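# Load a staple stick onto an open stapler's rail

## Task

Pick up one stick of staples from the tray and seat it fully down over the open stapler's rail, straddling it with its legs pointing down; the stapler must end up lying flat directly on the table, and the gripper must release the stick and withdraw.

## Robot and tools

Robot: two Piper-type arms, left_arm and right_arm, each with a two-finger parallel gripper and a wrist camera. Cameras: cam_low (fixed), cam_left_wrist, cam_right_wrist, all 896x504 images.

Frames. The scene frame has its origin on the table surface halfway between the nominal arm bases, +z up, +x out over the table, and left_arm on the +y side (image left/right does not follow these names). Calibrated bases: left_arm at (-0.031, +0.289, 0) m, right_arm at (-0.023, -0.323, 0) m, both turned only slightly about z, so each base frame is close to the scene frame shifted sideways. Every hand position, orientation, target and offset for an arm is expressed in that arm's own base frame. Gripper axes: fingers point along its +z and close along its y. end_effector_position is the point between the pads, roughly 5 mm short of the fingertips. Reported poses can be off by a few cm, more at long reach.

Row layout (used by execute_actions and move): one flat list of 14 numbers covering both arms, even if only one moves: left_arm dx, dy, dz, rx, ry, rz, opening, then right_arm dx, dy, dz, rx, ry, rz, opening. dx..rz are an offset, not a pose: they are measured from that arm's Hand target as it stood when the action or move began, along the arm's base axes; rx, ry, rz form a single rotation vector turning about the Hand target's position. Scale: 1.0 equals 0.6 m or 180 degrees; values lie in [-1, 1]. Opening is absolute, not an offset: +1 fully open (0.070 m), -1 closed; closing fully takes about 1 s or more. Sending all six pose numbers as 0 re-asks for the current Hand target. Always resend the opening you want for each gripper; a 0 there means half open, not 'unchanged'.

execute_actions(actions, cameras): actions is a list of actions; each action is a table of up to 15 rows, one row per 1/30 s step, the last row held to fill 15 steps. All rows in an action count from the same start pose, but each new action starts from the updated Hand target, so repeating an offset keeps moving. An empty list just returns state and images. cameras picks images: omitted/null/["all"] gives all, [] none; an unknown name voids the call.

move(target, speed, blend, opening_speed, blocking, cameras): straight-line path toward target, either one 14-number row or a list of up to 15 rows, every row an offset from the same starting Hand targets (not chained). speed in m/s, 0.002 to 0.5, default 0.25 (rotation up to twice that in rad/s); one value or one per target. blend in metres rounds corners at intermediate targets (0 stops at each). opening_speed: rate of the commanded opening on the -1..+1 scale per second, at least 0.2. blocking=false returns after about 0.5 s while the move continues. Paths ignore obstacles and the other arm, last at most 10 s, and a gripper may lag, stray or overshoot speed, especially when the arm is stretched. New openings in later list rows are applied only after all arms come to rest there. The result adds a 'move:' line: done (within 3 mm and 2 degrees), off_target, moving, held, fault, plus limits such as paced (pose clipped) or held (steps withheld). done does not mean nothing is touched.

wait(seconds 0 to 10): lets time pass holding last commands. stop(): brakes a running move. zoom_image(camera, region [x0, y0, x1, y1] pixels, at most 504x504): closer view of that camera's latest image. read_manual(section="licences"): licence texts only. finished_scene(scene): ends the current scene, passing its number; irreversible, so only call it once the stick sits fully seated, released, and the stapler is flat on the table.

Result lines: end_effector_position (m) and end_effector_quat_wxyz per arm in its base frame; Hand target (the last commanded pose after clipping, from which next offsets count); Tool commands; grip_measured (measured opening on the command scale); Joint positions (last number per arm is the opening in metres); joint torques (drive output including gravity, noisy, positive toward larger joint values); possibly MOTOR HOT, TORQUE FAULT or OVER-TEMPERATURE FAULT lines.

Controller behaviour: each step the commanded pose is clipped to within 70 mm and 16 degrees of the actual gripper, so one action may fall short; a gripper often rests short of its Hand target, and waiting will not fix it, so send the missing distance. A clearance check holds commands that bring the arms too close (fingers excepted), but contact is still possible. Avoid moving a wrist near its own base axis, which can flip shoulder posture; route around the base.

Gripping: close to about 0.05 below the grip_measured value at first touch for full force; less grips more gently. Items under 2 mm wide get proportionally weaker grip. Pad force is about 20 N.

Things to avoid: dropping the stick or releasing it while moving; knocking the stapler off flat or off the table (anything left off the table fails the task); fast contacts, slams, hard pushes, or pressing deep past a contact; arm-to-arm collisions. A blocked arm keeps pushing until commanded back past its gripper. Contact torque at a joint's limit (21.8 N m for waist, shoulder, elbow; 7.6 N m for the three wrist joints, whose motors give only about 4 N m) stops that arm for 10 s. Holding loads, stretched poses or pushing at unreachable targets heat motors; at 80 °C the arm drops and stops for 30 to 60 s. Brief external tugs on held parts or loose objects may occur.

Each tool is called after "Request:" as name(argument=value, ...) on one line, values as JSON.

## Session

Request:
execute_actions(actions=[])

Scene clock: 0.00 s.
left_arm: end_effector_position=(+0.5946, -0.0171, +0.2590) grip_measured=+1.00 end_effector_quat_wxyz=(+0.443, +0.037, +0.863, -0.240) | right_arm: end_effector_position=(+0.2315, +0.0766, +0.1053) grip_measured=+1.00 end_effector_quat_wxyz=(-0.015, -0.195, +0.981, +0.012)
Joint positions: left_arm=[0.189 2.15 -2.095 -0.844 0.885 0.579 0.07] | right_arm=[0.295 1.475 -0.974 0.03 1.184 -0.109 0.07]
Joint torques (N m): no reading
Hand target: left_arm +0.5946, -0.0171, +0.2590; +0.443, +0.037, +0.863, -0.240 | right_arm +0.2315, +0.0766, +0.1053; -0.015, -0.195, +0.981, +0.012
Tool commands: left_gripper/opening=+1.0 right_gripper/opening=+1.0

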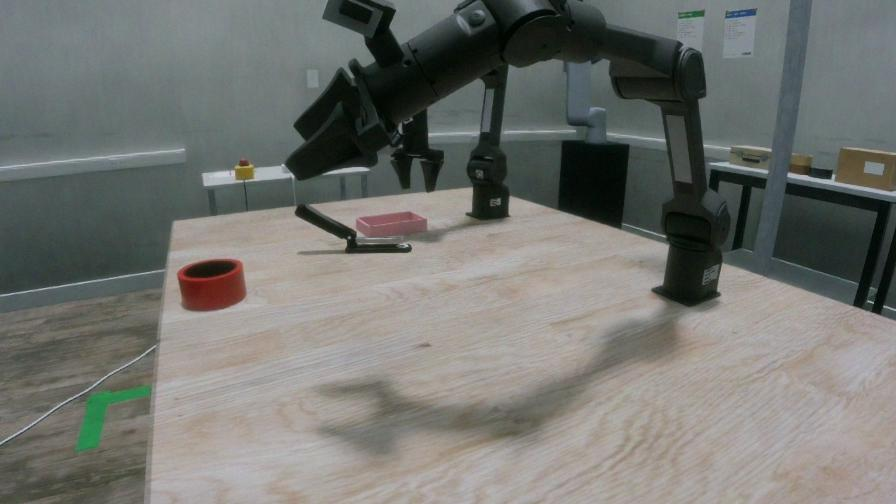

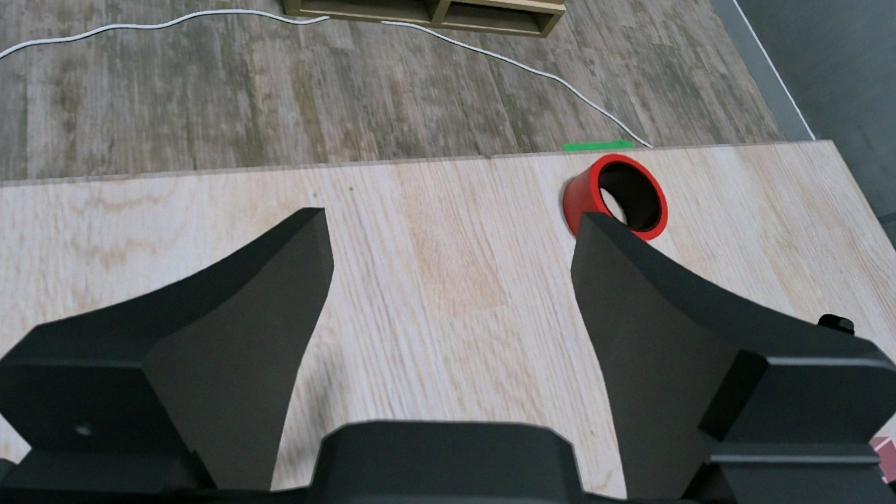

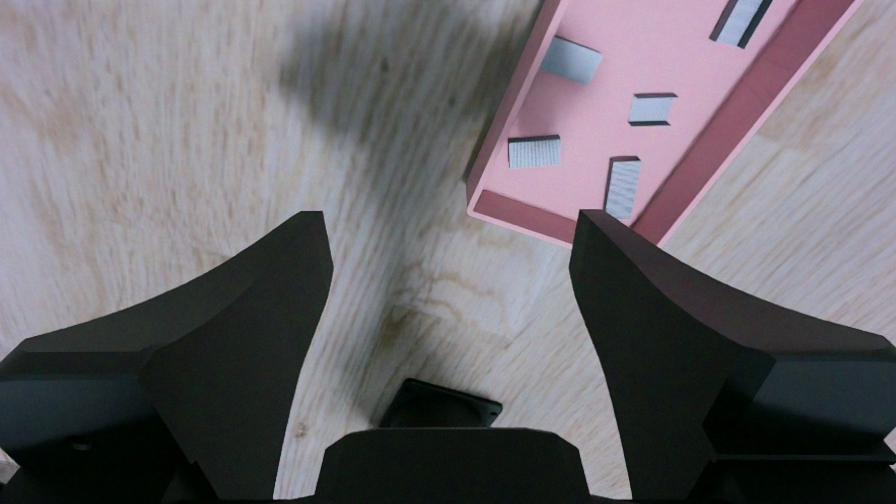

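Request:
zoom_image(camera="cam_right_wrist", region=[450, 0, 870, 250])

Request:
zoom_image(camera="cam_low", region=[280, 180, 460, 270])

Request:
zoom_image(camera="cam_right_wrist", region=[340, 340, 540, 460])

Scaled by 1.200.

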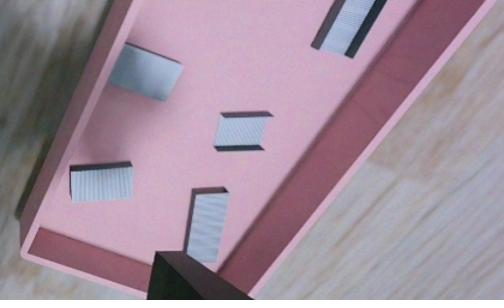

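Scaled by 2.800.

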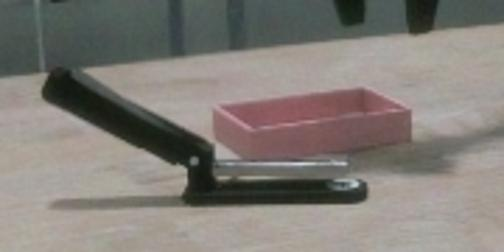

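Scaled by 2.520.

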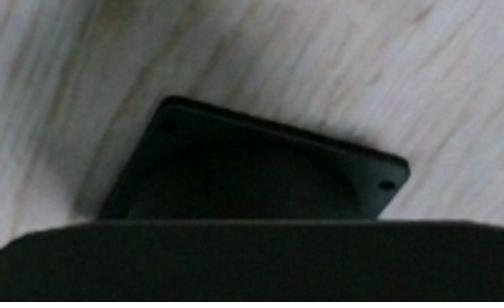

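Request:
move(target=[-0.33,0.1,0,0,0,0,1,0.2,0.05,0.15,0,0,0,1])

Scene clock: 62.83 s.
left_arm: end_effector_position=(+0.3963, +0.0430, +0.2594) grip_measured=+1.00 end_effector_quat_wxyz=(+0.443, +0.037, +0.863, -0.239) | right_arm: end_effector_position=(+0.3516, +0.1069, +0.1952) grip_measured=+1.00 end_effector_quat_wxyz=(+0.140, -0.190, +0.971, +0.026)
Joint positions: left_arm=[0.552 1.512 -1.184 -1.11 1.037 1.102 0.07] | right_arm=[0.279 1.624 -1.47 0.029 1.219 -0.114 0.07]
Joint torques (N m): left_arm=[-0.12 -2.72 -6.85 -0.93 -0.22 0.18] | right_arm=[0.03 -4.69 -2.81 -0.13 -0.25 -0.03]
Hand target: left_arm +0.3966, +0.0429, +0.2590; +0.443, +0.037, +0.863, -0.240 | right_arm +0.3515, +0.1066, +0.1953; +0.002, -0.194, +0.981, +0.014
Off the commanded pose: left_arm 0.001 m, 0 deg | right_arm 0.000 m, 18 deg; orientation clipped.
joint sent to its limit (right arm) — joint 5 (wrist pitch), upper limit. The joint targets are off in orientation, not in position.
move: off_target (right_arm); limits=paced

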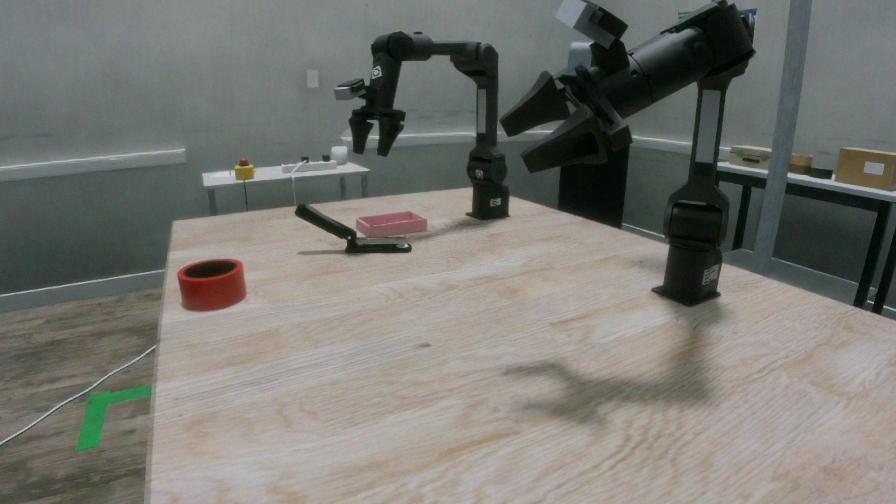

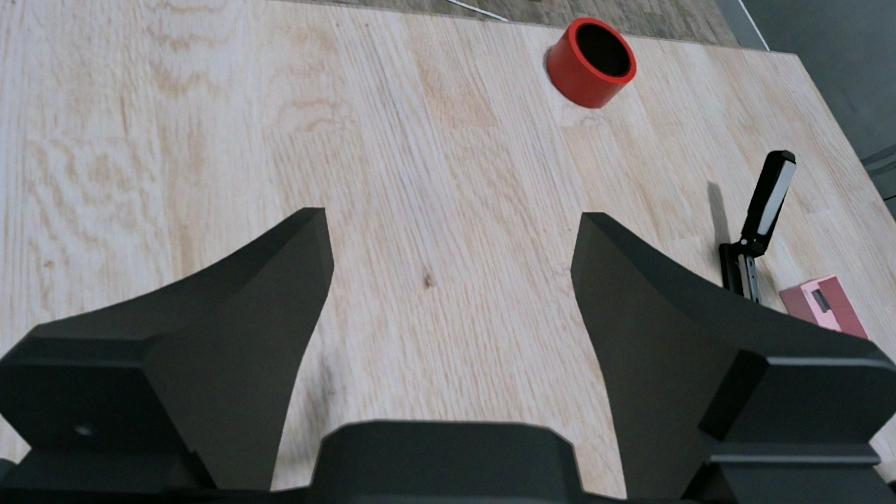

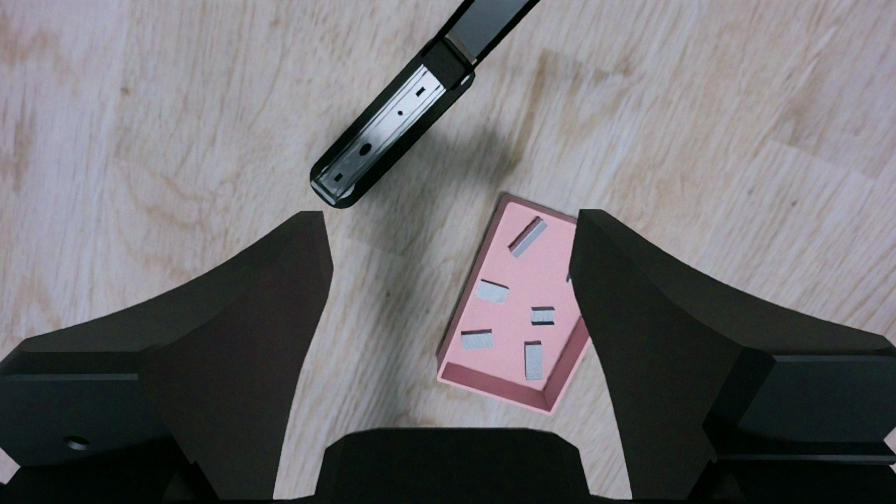

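Request:
zoom_image(camera="cam_right_wrist", region=[300, 50, 500, 220])

Request:
zoom_image(camera="cam_right_wrist", region=[430, 190, 600, 420])

Request:
zoom_image(camera="cam_left_wrist", region=[690, 140, 890, 340])

Scaled by 2.520.

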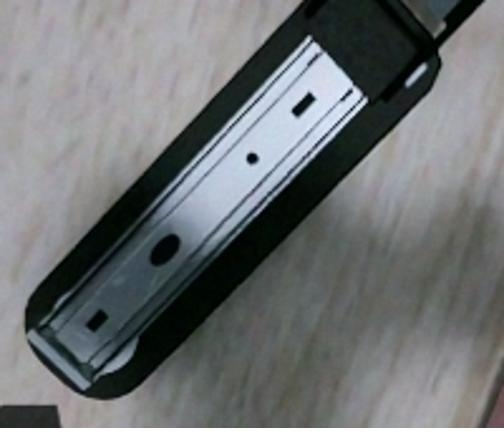

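Scaled by 2.191.

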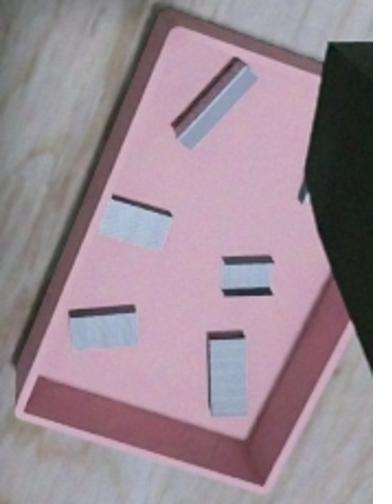

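Scaled by 2.520.

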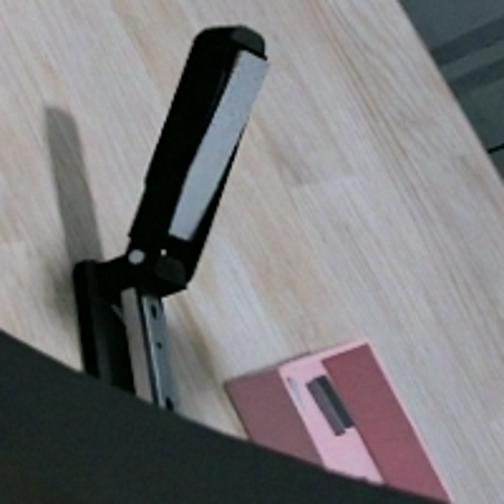

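Request:
move(target=[0,0,0,0,0,0,1,-0.119,-0.144,-0.159,0,0,0,1], cameras=["cam_right_wrist"])

Request:
zoom_image(camera="cam_right_wrist", region=[300, 0, 600, 250])

Scene clock: 122.60 s.
left_arm: end_effector_position=(+0.3965, +0.0432, +0.2591) grip_measured=+1.00 end_effector_quat_wxyz=(+0.443, +0.037, +0.863, -0.239) | right_arm: end_effector_position=(+0.2799, +0.0198, +0.0999) grip_measured=+1.00 end_effector_quat_wxyz=(+0.002, -0.194, +0.981, +0.013)
Joint positions: left_arm=[0.552 1.513 -1.184 -1.11 1.036 1.102 0.07] | right_arm=[0.049 1.587 -1.076 0.03 1.148 -0.354 0.07]
Joint torques (N m): left_arm=[-0.7 -3.03 -6.06 -0.83 -0.2 0.25] | right_arm=[1.33 -3.96 -4.16 0.14 0.04 0.03]
Hand target: left_arm +0.3966, +0.0429, +0.2590; +0.443, +0.037, +0.863, -0.240 | right_arm +0.2801, +0.0202, +0.0999; +0.002, -0.194, +0.981, +0.014
Off the commanded pose: left_arm 0.000 m, 0 deg | right_arm 0.000 m, 0 deg.
move: done
Images, in order (width x height): cam_right_wrist 896x504.

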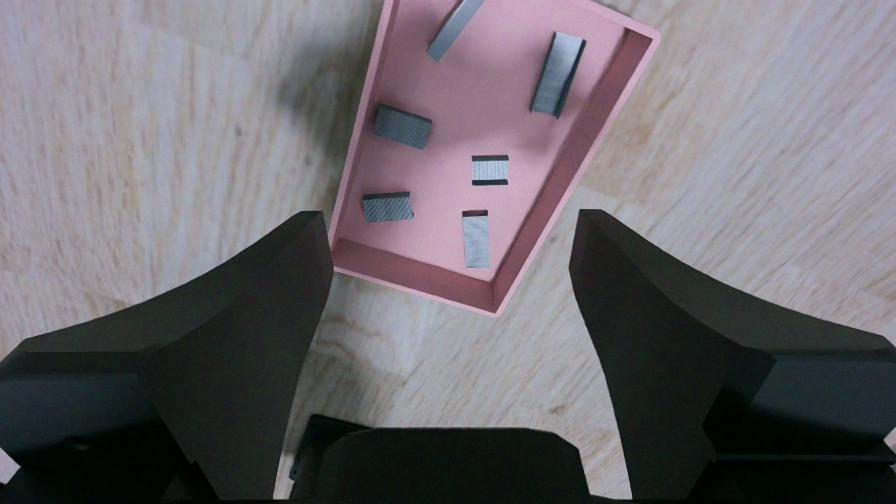

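Scaled by 1.680.

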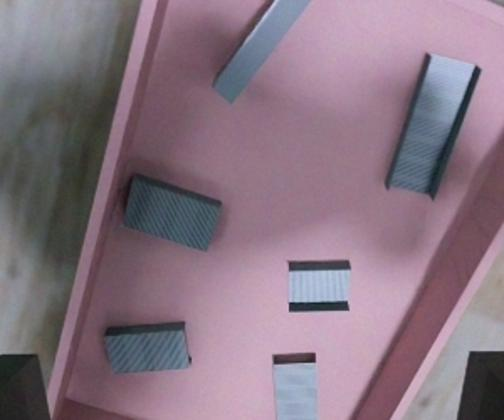

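Request:
zoom_image(camera="cam_right_wrist", region=[440, 150, 530, 300])

Request:
zoom_image(camera="cam_right_wrist", region=[340, 80, 460, 240])

Scaled by 3.360.

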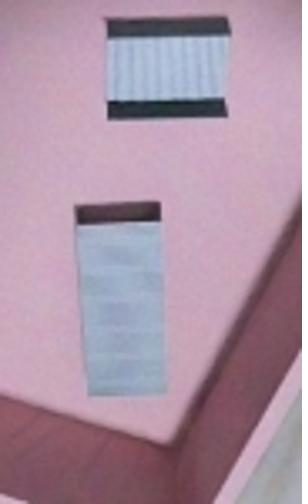

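Scaled by 3.150.

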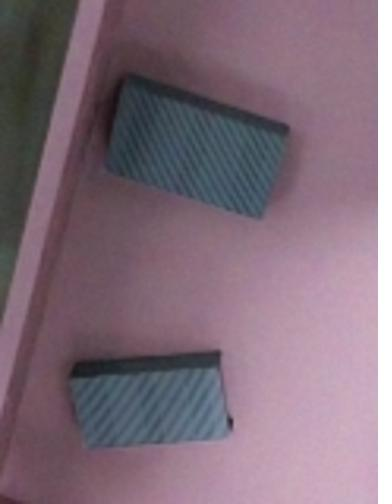

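Request:
move(target=[0,0,0,0,0,0,1,0.083,0.2167,0.0,0,0,0,1], cameras=["cam_right_wrist"])

Request:
zoom_image(camera="cam_right_wrist", region=[360, 20, 560, 220])

Scene clock: 229.53 s.
left_arm: end_effector_position=(+0.3965, +0.0432, +0.2591) grip_measured=+1.00 end_effector_quat_wxyz=(+0.443, +0.037, +0.863, -0.239) | right_arm: end_effector_position=(+0.3302, +0.1509, +0.0997) grip_measured=+1.00 end_effector_quat_wxyz=(+0.005, -0.195, +0.981, +0.014)
Joint positions: left_arm=[0.552 1.513 -1.184 -1.11 1.036 1.102 0.07] | right_arm=[0.413 1.853 -1.429 0.027 1.219 0.012 0.07]
Joint torques (N m): left_arm=[-0.29 -2.69 -5.45 -0.82 -0.13 0.19] | right_arm=[-0.31 -6.61 -2.68 -0.13 0 -0.07]
Hand target: left_arm +0.3966, +0.0429, +0.2590; +0.443, +0.037, +0.863, -0.240 | right_arm +0.3299, +0.1502, +0.0999; +0.002, -0.194, +0.981, +0.014
Off the commanded pose: left_arm 0.000 m, 0 deg | right_arm 0.001 m, 0 deg.
joint sent to its limit (right arm) — joint 5 (wrist pitch), upper limit. The joint targets still meet the commanded pose.
move: done
Images, in order (width x height): cam_right_wrist 896x504.

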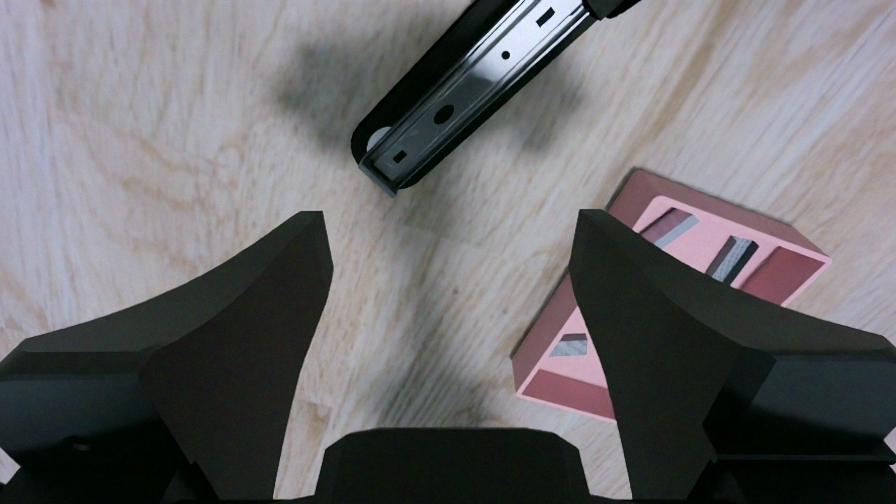

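Scaled by 2.520.

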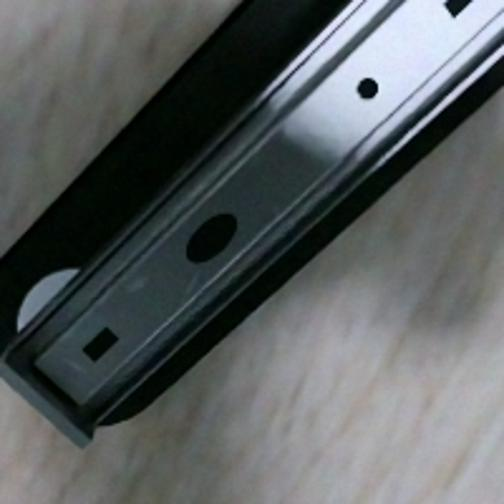

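Request:
zoom_image(camera="cam_low", region=[335, 225, 425, 260])

Request:
zoom_image(camera="cam_right_wrist", region=[350, 110, 450, 200])

Request:
zoom_image(camera="cam_right_wrist", region=[470, 0, 610, 100])

This scene's latest camera images include none from cam_low. They are from: cam_right_wrist. cam_low's image comes with the result of a call that names it in "cameras".

Scaled by 5.040.

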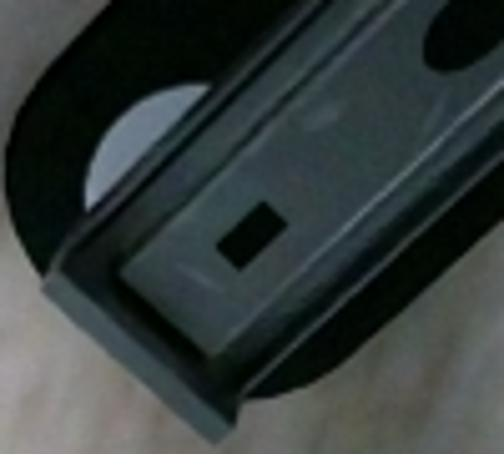

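Scaled by 3.600.

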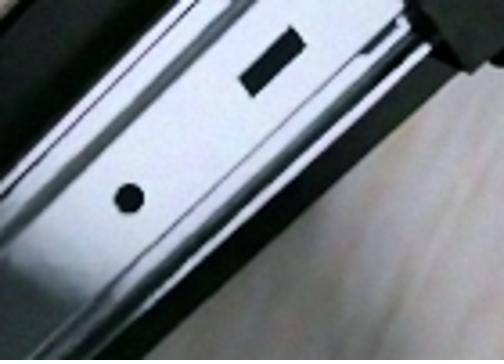

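Request:
execute_actions(actions=[], cameras=["cam_low", "cam_left_wrist"])

Request:
zoom_image(camera="cam_low", region=[335, 220, 425, 260])

Request:
zoom_image(camera="cam_left_wrist", region=[710, 220, 790, 310])

Scene clock: 280.60 s.
left_arm: end_effector_position=(+0.3965, +0.0432, +0.2591) grip_measured=+1.00 end_effector_quat_wxyz=(+0.443, +0.037, +0.863, -0.239) | right_arm: end_effector_position=(+0.3299, +0.1504, +0.0996) grip_measured=+1.00 end_effector_quat_wxyz=(+0.004, -0.194, +0.981, +0.014)
Joint positions: left_arm=[0.552 1.513 -1.184 -1.11 1.036 1.102 0.07] | right_arm=[0.412 1.852 -1.427 0.027 1.219 0.012 0.07]
Joint torques (N m): left_arm=[-0.63 -2.91 -5.45 -0.78 -0.09 0.17] | right_arm=[-0.18 -6.42 -3 0.08 -0.08 -0.07]
Hand target: left_arm +0.3966, +0.0429, +0.2590; +0.443, +0.037, +0.863, -0.240 | right_arm +0.3299, +0.1502, +0.0999; +0.002, -0.194, +0.981, +0.014
Tool commands: left_gripper/opening=+1.0 right_gripper/opening=+1.0
Off the commanded pose: left_arm 0.000 m, 0 deg | right_arm 0.000 m, 0 deg.
Images, in order (width x height): cam_low 896x504, cam_left_wrist 896x504.

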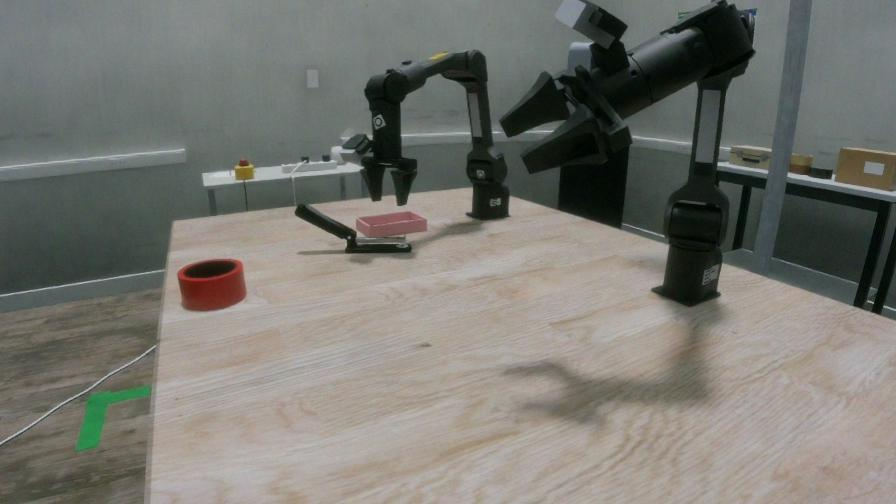

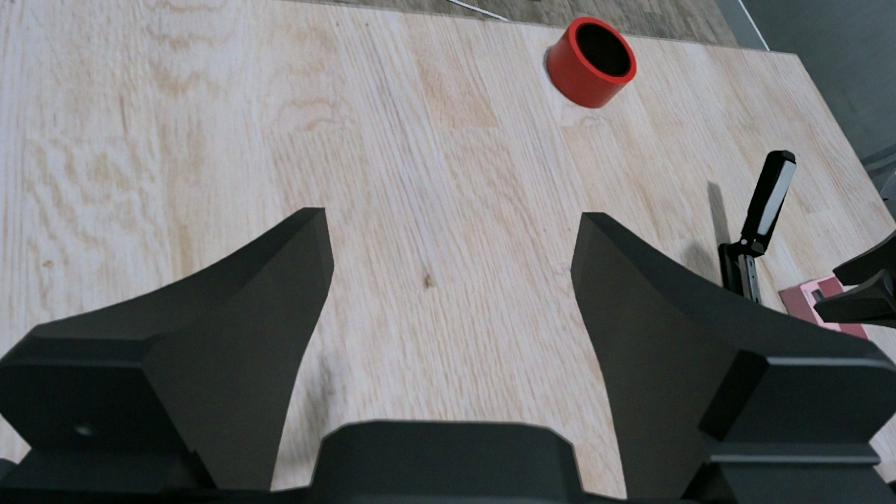

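Scaled by 5.600.

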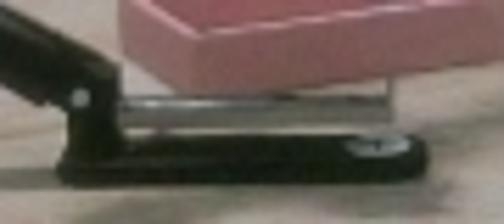

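Scaled by 5.600.

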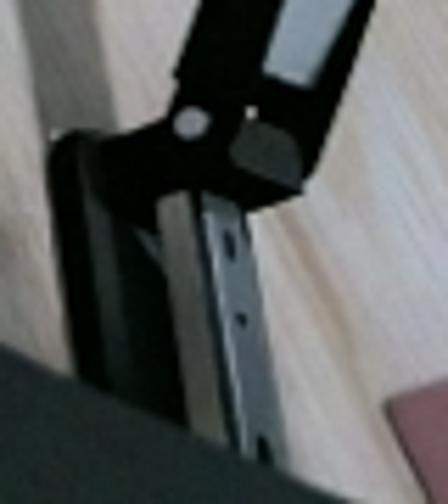

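Request:
move(target=[0,0,0,0,0,0,1,-0.0928,-0.1853,-0.0832,0,0,-0.589,-0.31], cameras=["cam_right_wrist"])

Request:
zoom_image(camera="cam_right_wrist", region=[300, 100, 600, 350])

Scene clock: 368.73 s.
left_arm: end_effector_position=(+0.3965, +0.0432, +0.2591) grip_measured=+1.00 end_effector_quat_wxyz=(+0.443, +0.037, +0.863, -0.239) | right_arm: end_effector_position=(+0.2740, +0.0390, +0.0498) grip_measured=-0.31 end_effector_quat_wxyz=(+0.011, +0.667, +0.745, +0.006)
Joint positions: left_arm=[0.552 1.513 -1.184 -1.11 1.036 1.102 0.07] | right_arm=[0.149 1.634 -0.913 -0.012 0.912 1.616 0.024]
Joint torques (N m): left_arm=[-0.31 -2.98 -5.49 -0.74 0.05 0.21] | right_arm=[0.32 -4.57 -2.78 -0.15 -0.04 -0.14]
Hand target: left_arm +0.3966, +0.0429, +0.2590; +0.443, +0.037, +0.863, -0.240 | right_arm +0.2742, +0.0390, +0.0500; +0.012, +0.667, +0.745, +0.007
Off the commanded pose: left_arm 0.000 m, 0 deg | right_arm 0.000 m, 0 deg.
move: done
Images, in order (width x height): cam_right_wrist 896x504.

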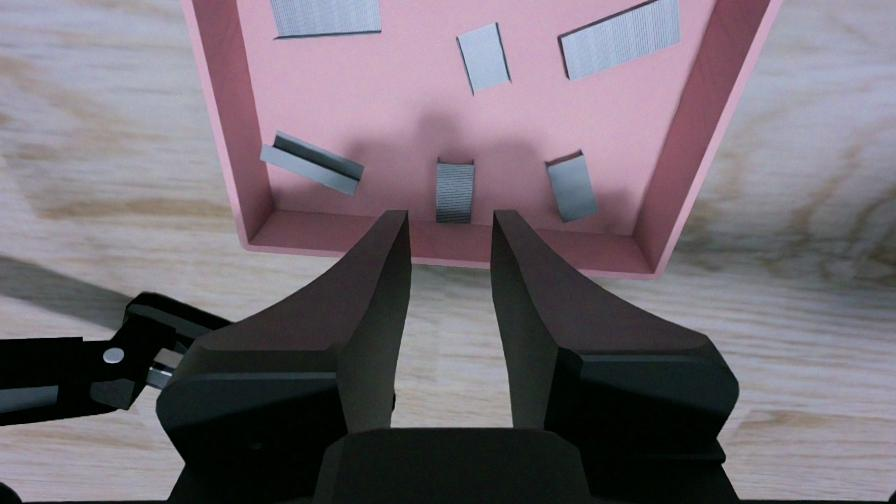

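Scaled by 1.680.

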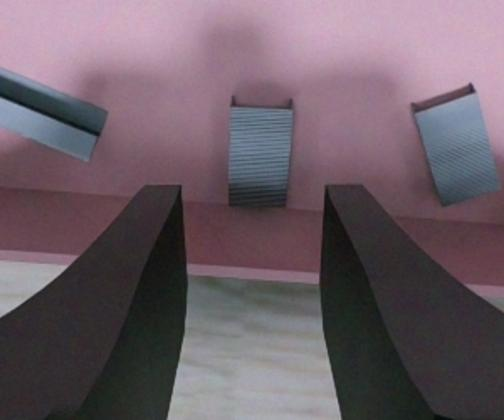

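Request:
move(target=[0,0,0,0,0,0,1,-0.0025,-0.0017,-0.0617,0,0,0,-0.31], cameras=["cam_right_wrist"], speed=0.08)

Request:
zoom_image(camera="cam_right_wrist", region=[350, 100, 550, 300])

Scene clock: 396.83 s.
left_arm: end_effector_position=(+0.3965, +0.0432, +0.2591) grip_measured=+1.00 end_effector_quat_wxyz=(+0.443, +0.037, +0.863, -0.239) | right_arm: end_effector_position=(+0.2723, +0.0382, +0.0125) grip_measured=-0.31 end_effector_quat_wxyz=(+0.011, +0.666, +0.745, +0.006)
Joint positions: left_arm=[0.552 1.513 -1.184 -1.11 1.036 1.102 0.07] | right_arm=[0.147 1.712 -0.833 -0.014 0.755 1.616 0.024]
Joint torques (N m): left_arm=[-0.29 -2.97 -5.63 -0.78 0.05 0.2] | right_arm=[0.03 -4.85 -2.67 -0.22 0.06 -0.06]
Hand target: left_arm +0.3966, +0.0429, +0.2590; +0.443, +0.037, +0.863, -0.240 | right_arm +0.2727, +0.0380, +0.0130; +0.012, +0.667, +0.745, +0.007
Off the commanded pose: left_arm 0.000 m, 0 deg | right_arm 0.001 m, 0 deg.
move: done
Images, in order (width x height): cam_right_wrist 896x504.

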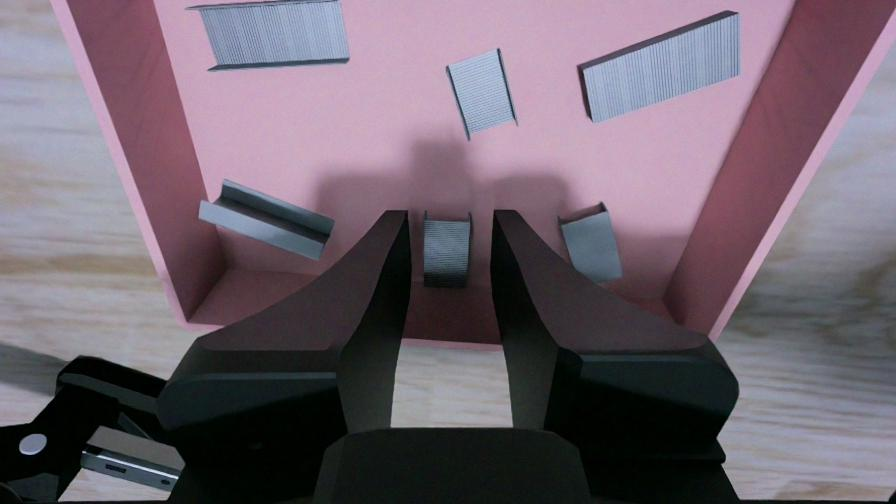

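Scaled by 2.520.

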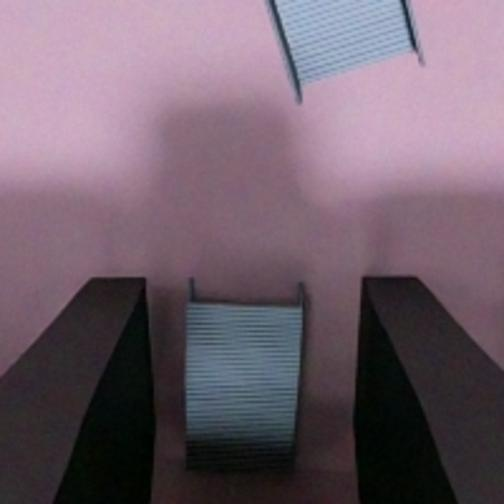

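Request:
move(target=[0,0,0,0,0,0,1,0,0,-0.0083,0,0,0,-0.31], cameras=["cam_right_wrist"], speed=0.02)

Scene clock: 404.73 s.
left_arm: end_effector_position=(+0.3965, +0.0432, +0.2591) grip_measured=+1.00 end_effector_quat_wxyz=(+0.443, +0.037, +0.863, -0.239) | right_arm: end_effector_position=(+0.2730, +0.0381, +0.0083) grip_measured=-0.31 end_effector_quat_wxyz=(+0.012, +0.667, +0.745, +0.007)
Joint positions: left_arm=[0.552 1.513 -1.184 -1.11 1.036 1.102 0.07] | right_arm=[0.146 1.722 -0.826 -0.014 0.734 1.616 0.024]
Joint torques (N m): left_arm=[-0.46 -2.96 -5.55 -0.78 0.01 0.19] | right_arm=[-0.09 -3.77 -1.81 -0.21 0.04 0.09]
Hand target: left_arm +0.3966, +0.0429, +0.2590; +0.443, +0.037, +0.863, -0.240 | right_arm +0.2727, +0.0380, +0.0080; +0.012, +0.667, +0.745, +0.007
Off the commanded pose: left_arm 0.000 m, 0 deg | right_arm 0.000 m, 0 deg.
move: done
Images, in order (width x height): cam_right_wrist 896x504.

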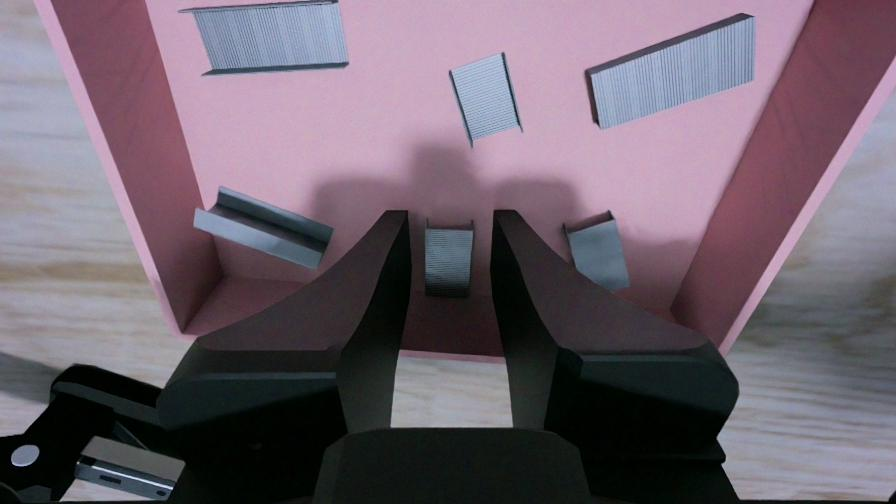

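Request:
move(target=[0,0,0,0,0,0,1,0,0,-0.005,0,0,0,-0.31], cameras=["cam_right_wrist"], speed=0.02)

Request:
zoom_image(camera="cam_right_wrist", region=[370, 180, 530, 310])

Scene clock: 414.50 s.
left_arm: end_effector_position=(+0.3965, +0.0432, +0.2591) grip_measured=+1.00 end_effector_quat_wxyz=(+0.443, +0.037, +0.863, -0.239) | right_arm: end_effector_position=(+0.2729, +0.0381, +0.0070) grip_measured=-0.30 end_effector_quat_wxyz=(+0.013, +0.667, +0.745, +0.008)
Joint positions: left_arm=[0.552 1.513 -1.184 -1.11 1.036 1.102 0.07] | right_arm=[0.146 1.724 -0.822 -0.014 0.727 1.616 0.024]
Joint torques (N m): left_arm=[-0.47 -3.04 -5.53 -0.8 0.03 0.16] | right_arm=[-0.12 3.26 -0.32 -0.28 -3.34 0.07]
Hand target: left_arm +0.3966, +0.0429, +0.2590; +0.443, +0.037, +0.863, -0.240 | right_arm +0.2727, +0.0380, +0.0050; +0.012, +0.667, +0.745, +0.007
Off the commanded pose: left_arm 0.000 m, 0 deg | right_arm 0.002 m, 0 deg.
move: done
Images, in order (width x height): cam_right_wrist 896x504.

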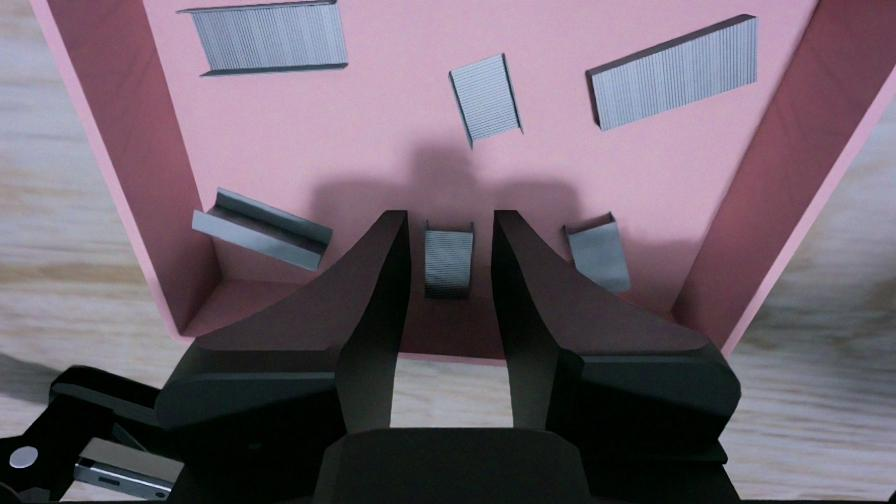

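Scaled by 3.150.

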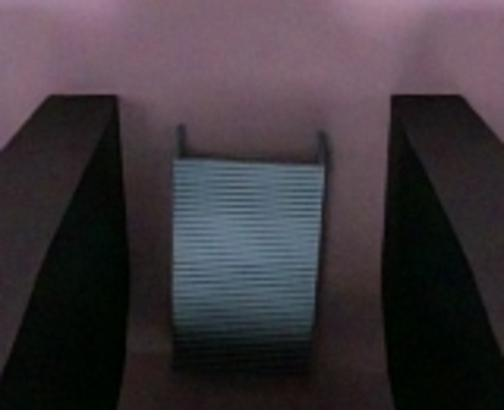

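Request:
move(target=[[0,0,0,0,0,0,1,0,0,0.0078,0,0,0,-0.31],[0,0,0,0,0,0,1,0,0,0.0078,0,0,0,-0.72]], cameras=["cam_right_wrist"], speed=0.02, opening_speed=0.4)

Request:
zoom_image(camera="cam_right_wrist", region=[370, 180, 530, 310])

Scene clock: 427.10 s.
left_arm: end_effector_position=(+0.3965, +0.0432, +0.2591) grip_measured=+1.00 end_effector_quat_wxyz=(+0.443, +0.037, +0.863, -0.239) | right_arm: end_effector_position=(+0.2726, +0.0381, +0.0095) grip_measured=-0.61 end_effector_quat_wxyz=(+0.012, +0.667, +0.745, +0.007)
Joint positions: left_arm=[0.552 1.513 -1.184 -1.11 1.036 1.102 0.07] | right_arm=[0.146 1.719 -0.828 -0.014 0.742 1.616 0.013]
Joint torques (N m): left_arm=[-0.19 -3.01 -5.79 -0.83 -0.04 0.19] | right_arm=[0.07 -4.84 -3.37 0.06 -0.09 0]
Hand target: left_arm +0.3966, +0.0429, +0.2590; +0.443, +0.037, +0.863, -0.240 | right_arm +0.2727, +0.0380, +0.0097; +0.012, +0.667, +0.745, +0.007
Off the commanded pose: left_arm 0.000 m, 0 deg | right_arm 0.000 m, 0 deg.
move: done
Images, in order (width x height): cam_right_wrist 896x504.

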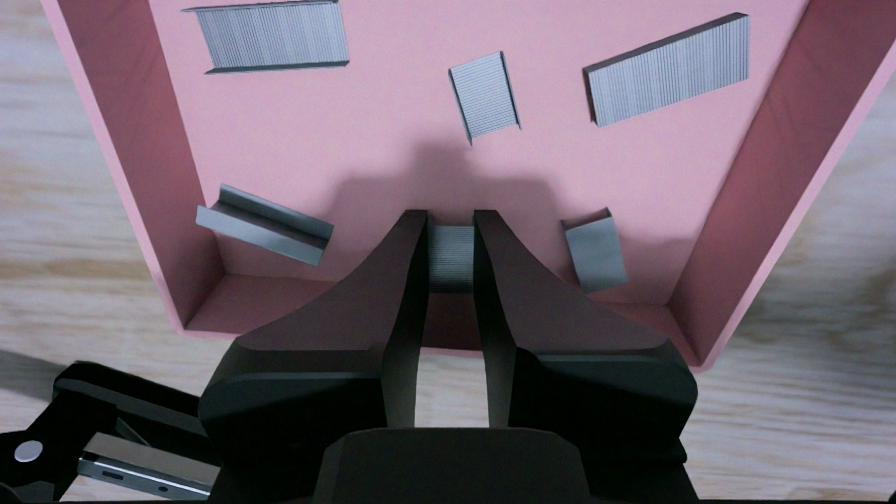

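Scaled by 3.150.

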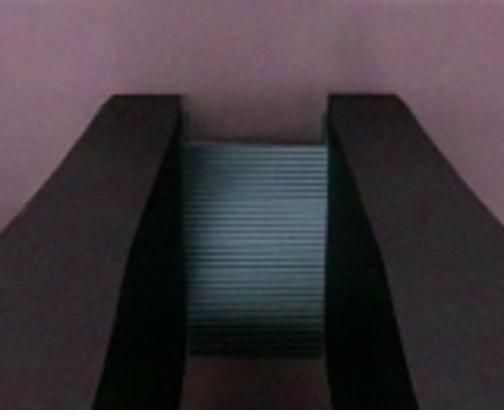

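Request:
move(target=[[0,0,0,0,0,0,1,0,0,0.0838,0,0,0,-0.72],[0,0,0,0,0,0,1,0.1155,0.2033,0.0838,0,0,0.333,-0.72]], speed=0.15, blend=0.02)

Request:
zoom_image(camera="cam_right_wrist", region=[370, 80, 530, 310])

Scene clock: 459.53 s.
left_arm: end_effector_position=(+0.3965, +0.0432, +0.2591) grip_measured=+1.00 end_effector_quat_wxyz=(+0.443, +0.037, +0.863, -0.239) | right_arm: end_effector_position=(+0.3423, +0.1602, +0.0600) grip_measured=-0.61 end_effector_quat_wxyz=(+0.007, +0.205, +0.979, +0.012)
Joint positions: left_arm=[0.552 1.513 -1.184 -1.11 1.036 1.102 0.07] | right_arm=[0.431 1.938 -1.394 0.012 1.088 0.838 0.013]
Joint torques (N m): left_arm=[-0.28 -3.1 -6.02 -0.85 -0.05 0.21] | right_arm=[0.97 -6.35 -3.19 -0.01 -0.02 0.04]
Hand target: left_arm +0.3966, +0.0429, +0.2590; +0.443, +0.037, +0.863, -0.240 | right_arm +0.3420, +0.1600, +0.0600; +0.007, +0.205, +0.979, +0.012
Off the commanded pose: left_arm 0.000 m, 0 deg | right_arm 0.000 m, 0 deg.
move: done

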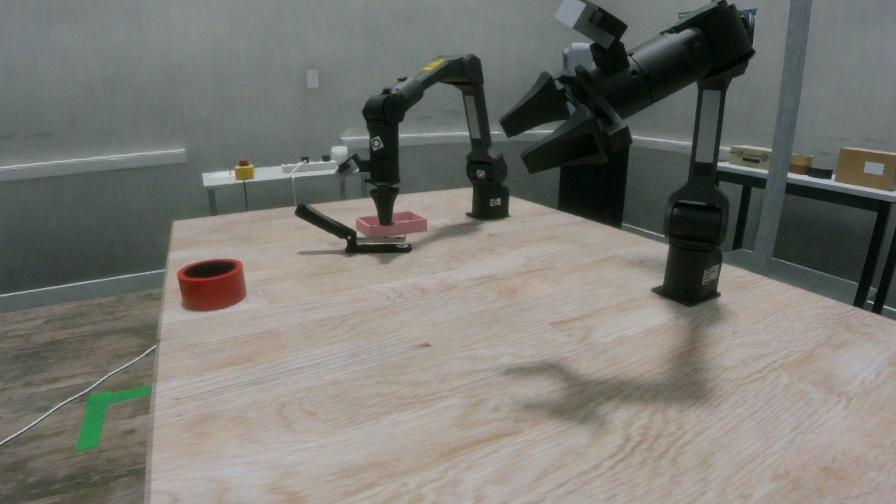

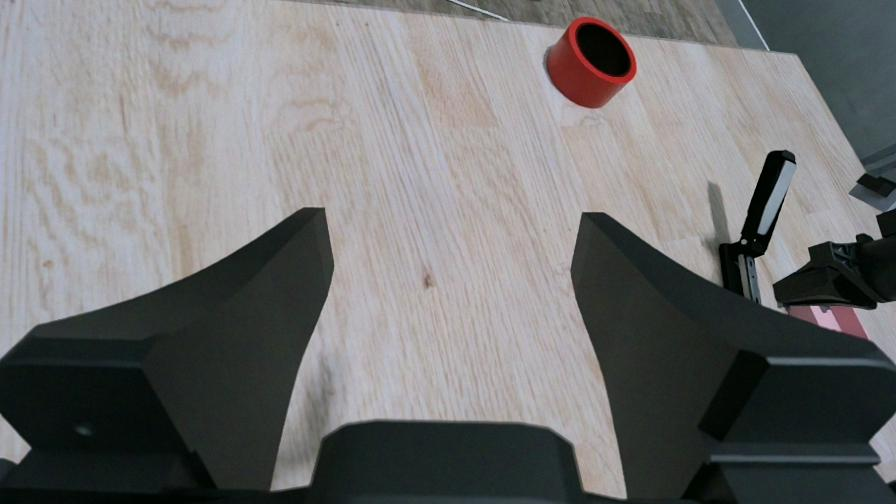

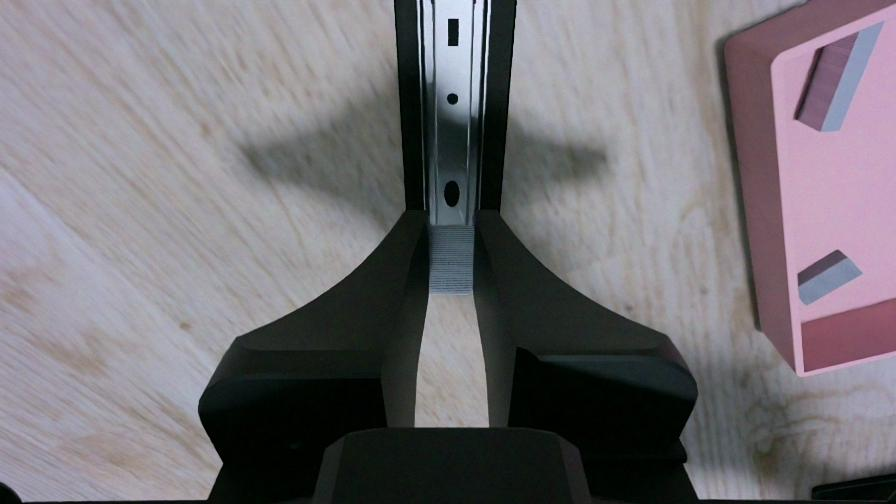

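Scaled by 2.191.

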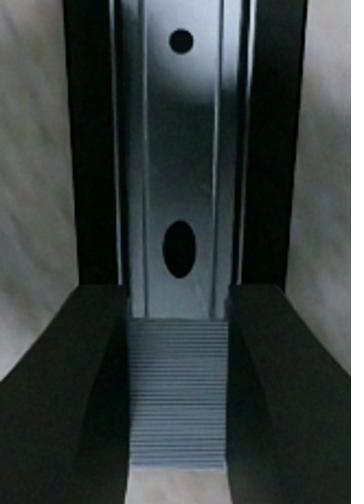

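Request:
move(target=[0,0,0,0,0,0,1,-0.0003,-0.0007,-0.025,0,0,0,-0.72], speed=0.06, cameras=["cam_right_wrist", "cam_low"])

Request:
zoom_image(camera="cam_right_wrist", region=[370, 80, 530, 310])

Request:
zoom_image(camera="cam_low", region=[335, 200, 425, 260])

Scene clock: 514.80 s.
left_arm: end_effector_position=(+0.3965, +0.0432, +0.2591) grip_measured=+1.00 end_effector_quat_wxyz=(+0.443, +0.037, +0.863, -0.239) | right_arm: end_effector_position=(+0.3419, +0.1595, +0.0449) grip_measured=-0.61 end_effector_quat_wxyz=(+0.007, +0.205, +0.979, +0.012)
Joint positions: left_arm=[0.552 1.513 -1.184 -1.11 1.036 1.102 0.07] | right_arm=[0.43 1.957 -1.359 0.012 1.034 0.837 0.013]
Joint torques (N m): left_arm=[-0.64 -2.92 -5.98 -0.94 -0.11 0.18] | right_arm=[-0.16 -6.15 -2.86 0.04 0.02 -0.09]
Hand target: left_arm +0.3966, +0.0429, +0.2590; +0.443, +0.037, +0.863, -0.240 | right_arm +0.3418, +0.1596, +0.0450; +0.007, +0.205, +0.979, +0.012
Off the commanded pose: left_arm 0.000 m, 0 deg | right_arm 0.000 m, 0 deg.
move: done
Images, in order (width x height): cam_low 896x504, cam_right_wrist 896x504.

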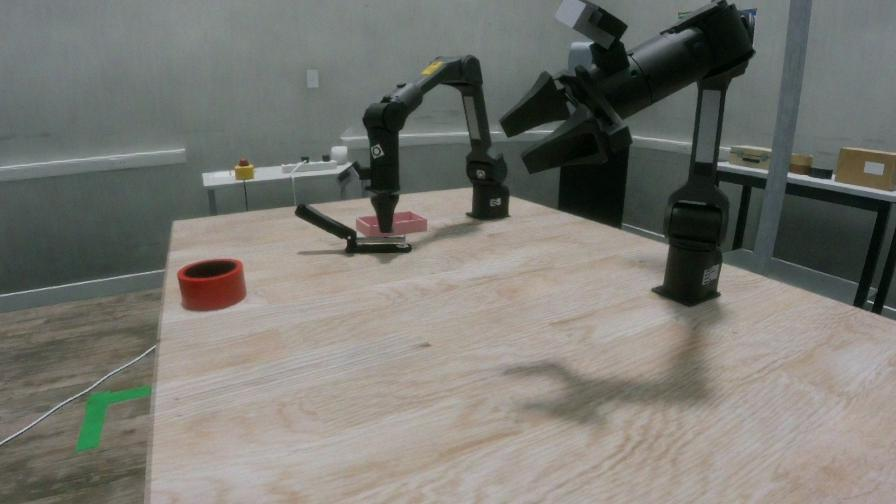

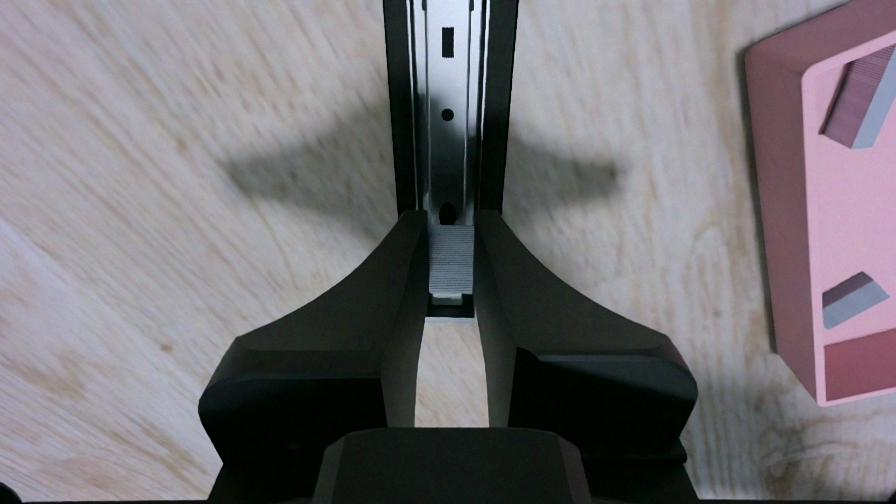

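Scaled by 2.191.

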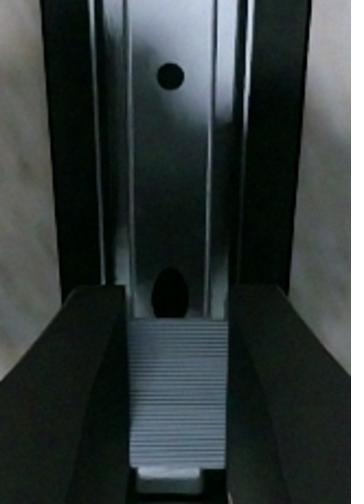

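Scaled by 5.600.

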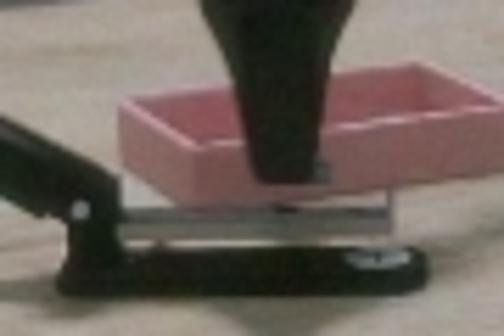

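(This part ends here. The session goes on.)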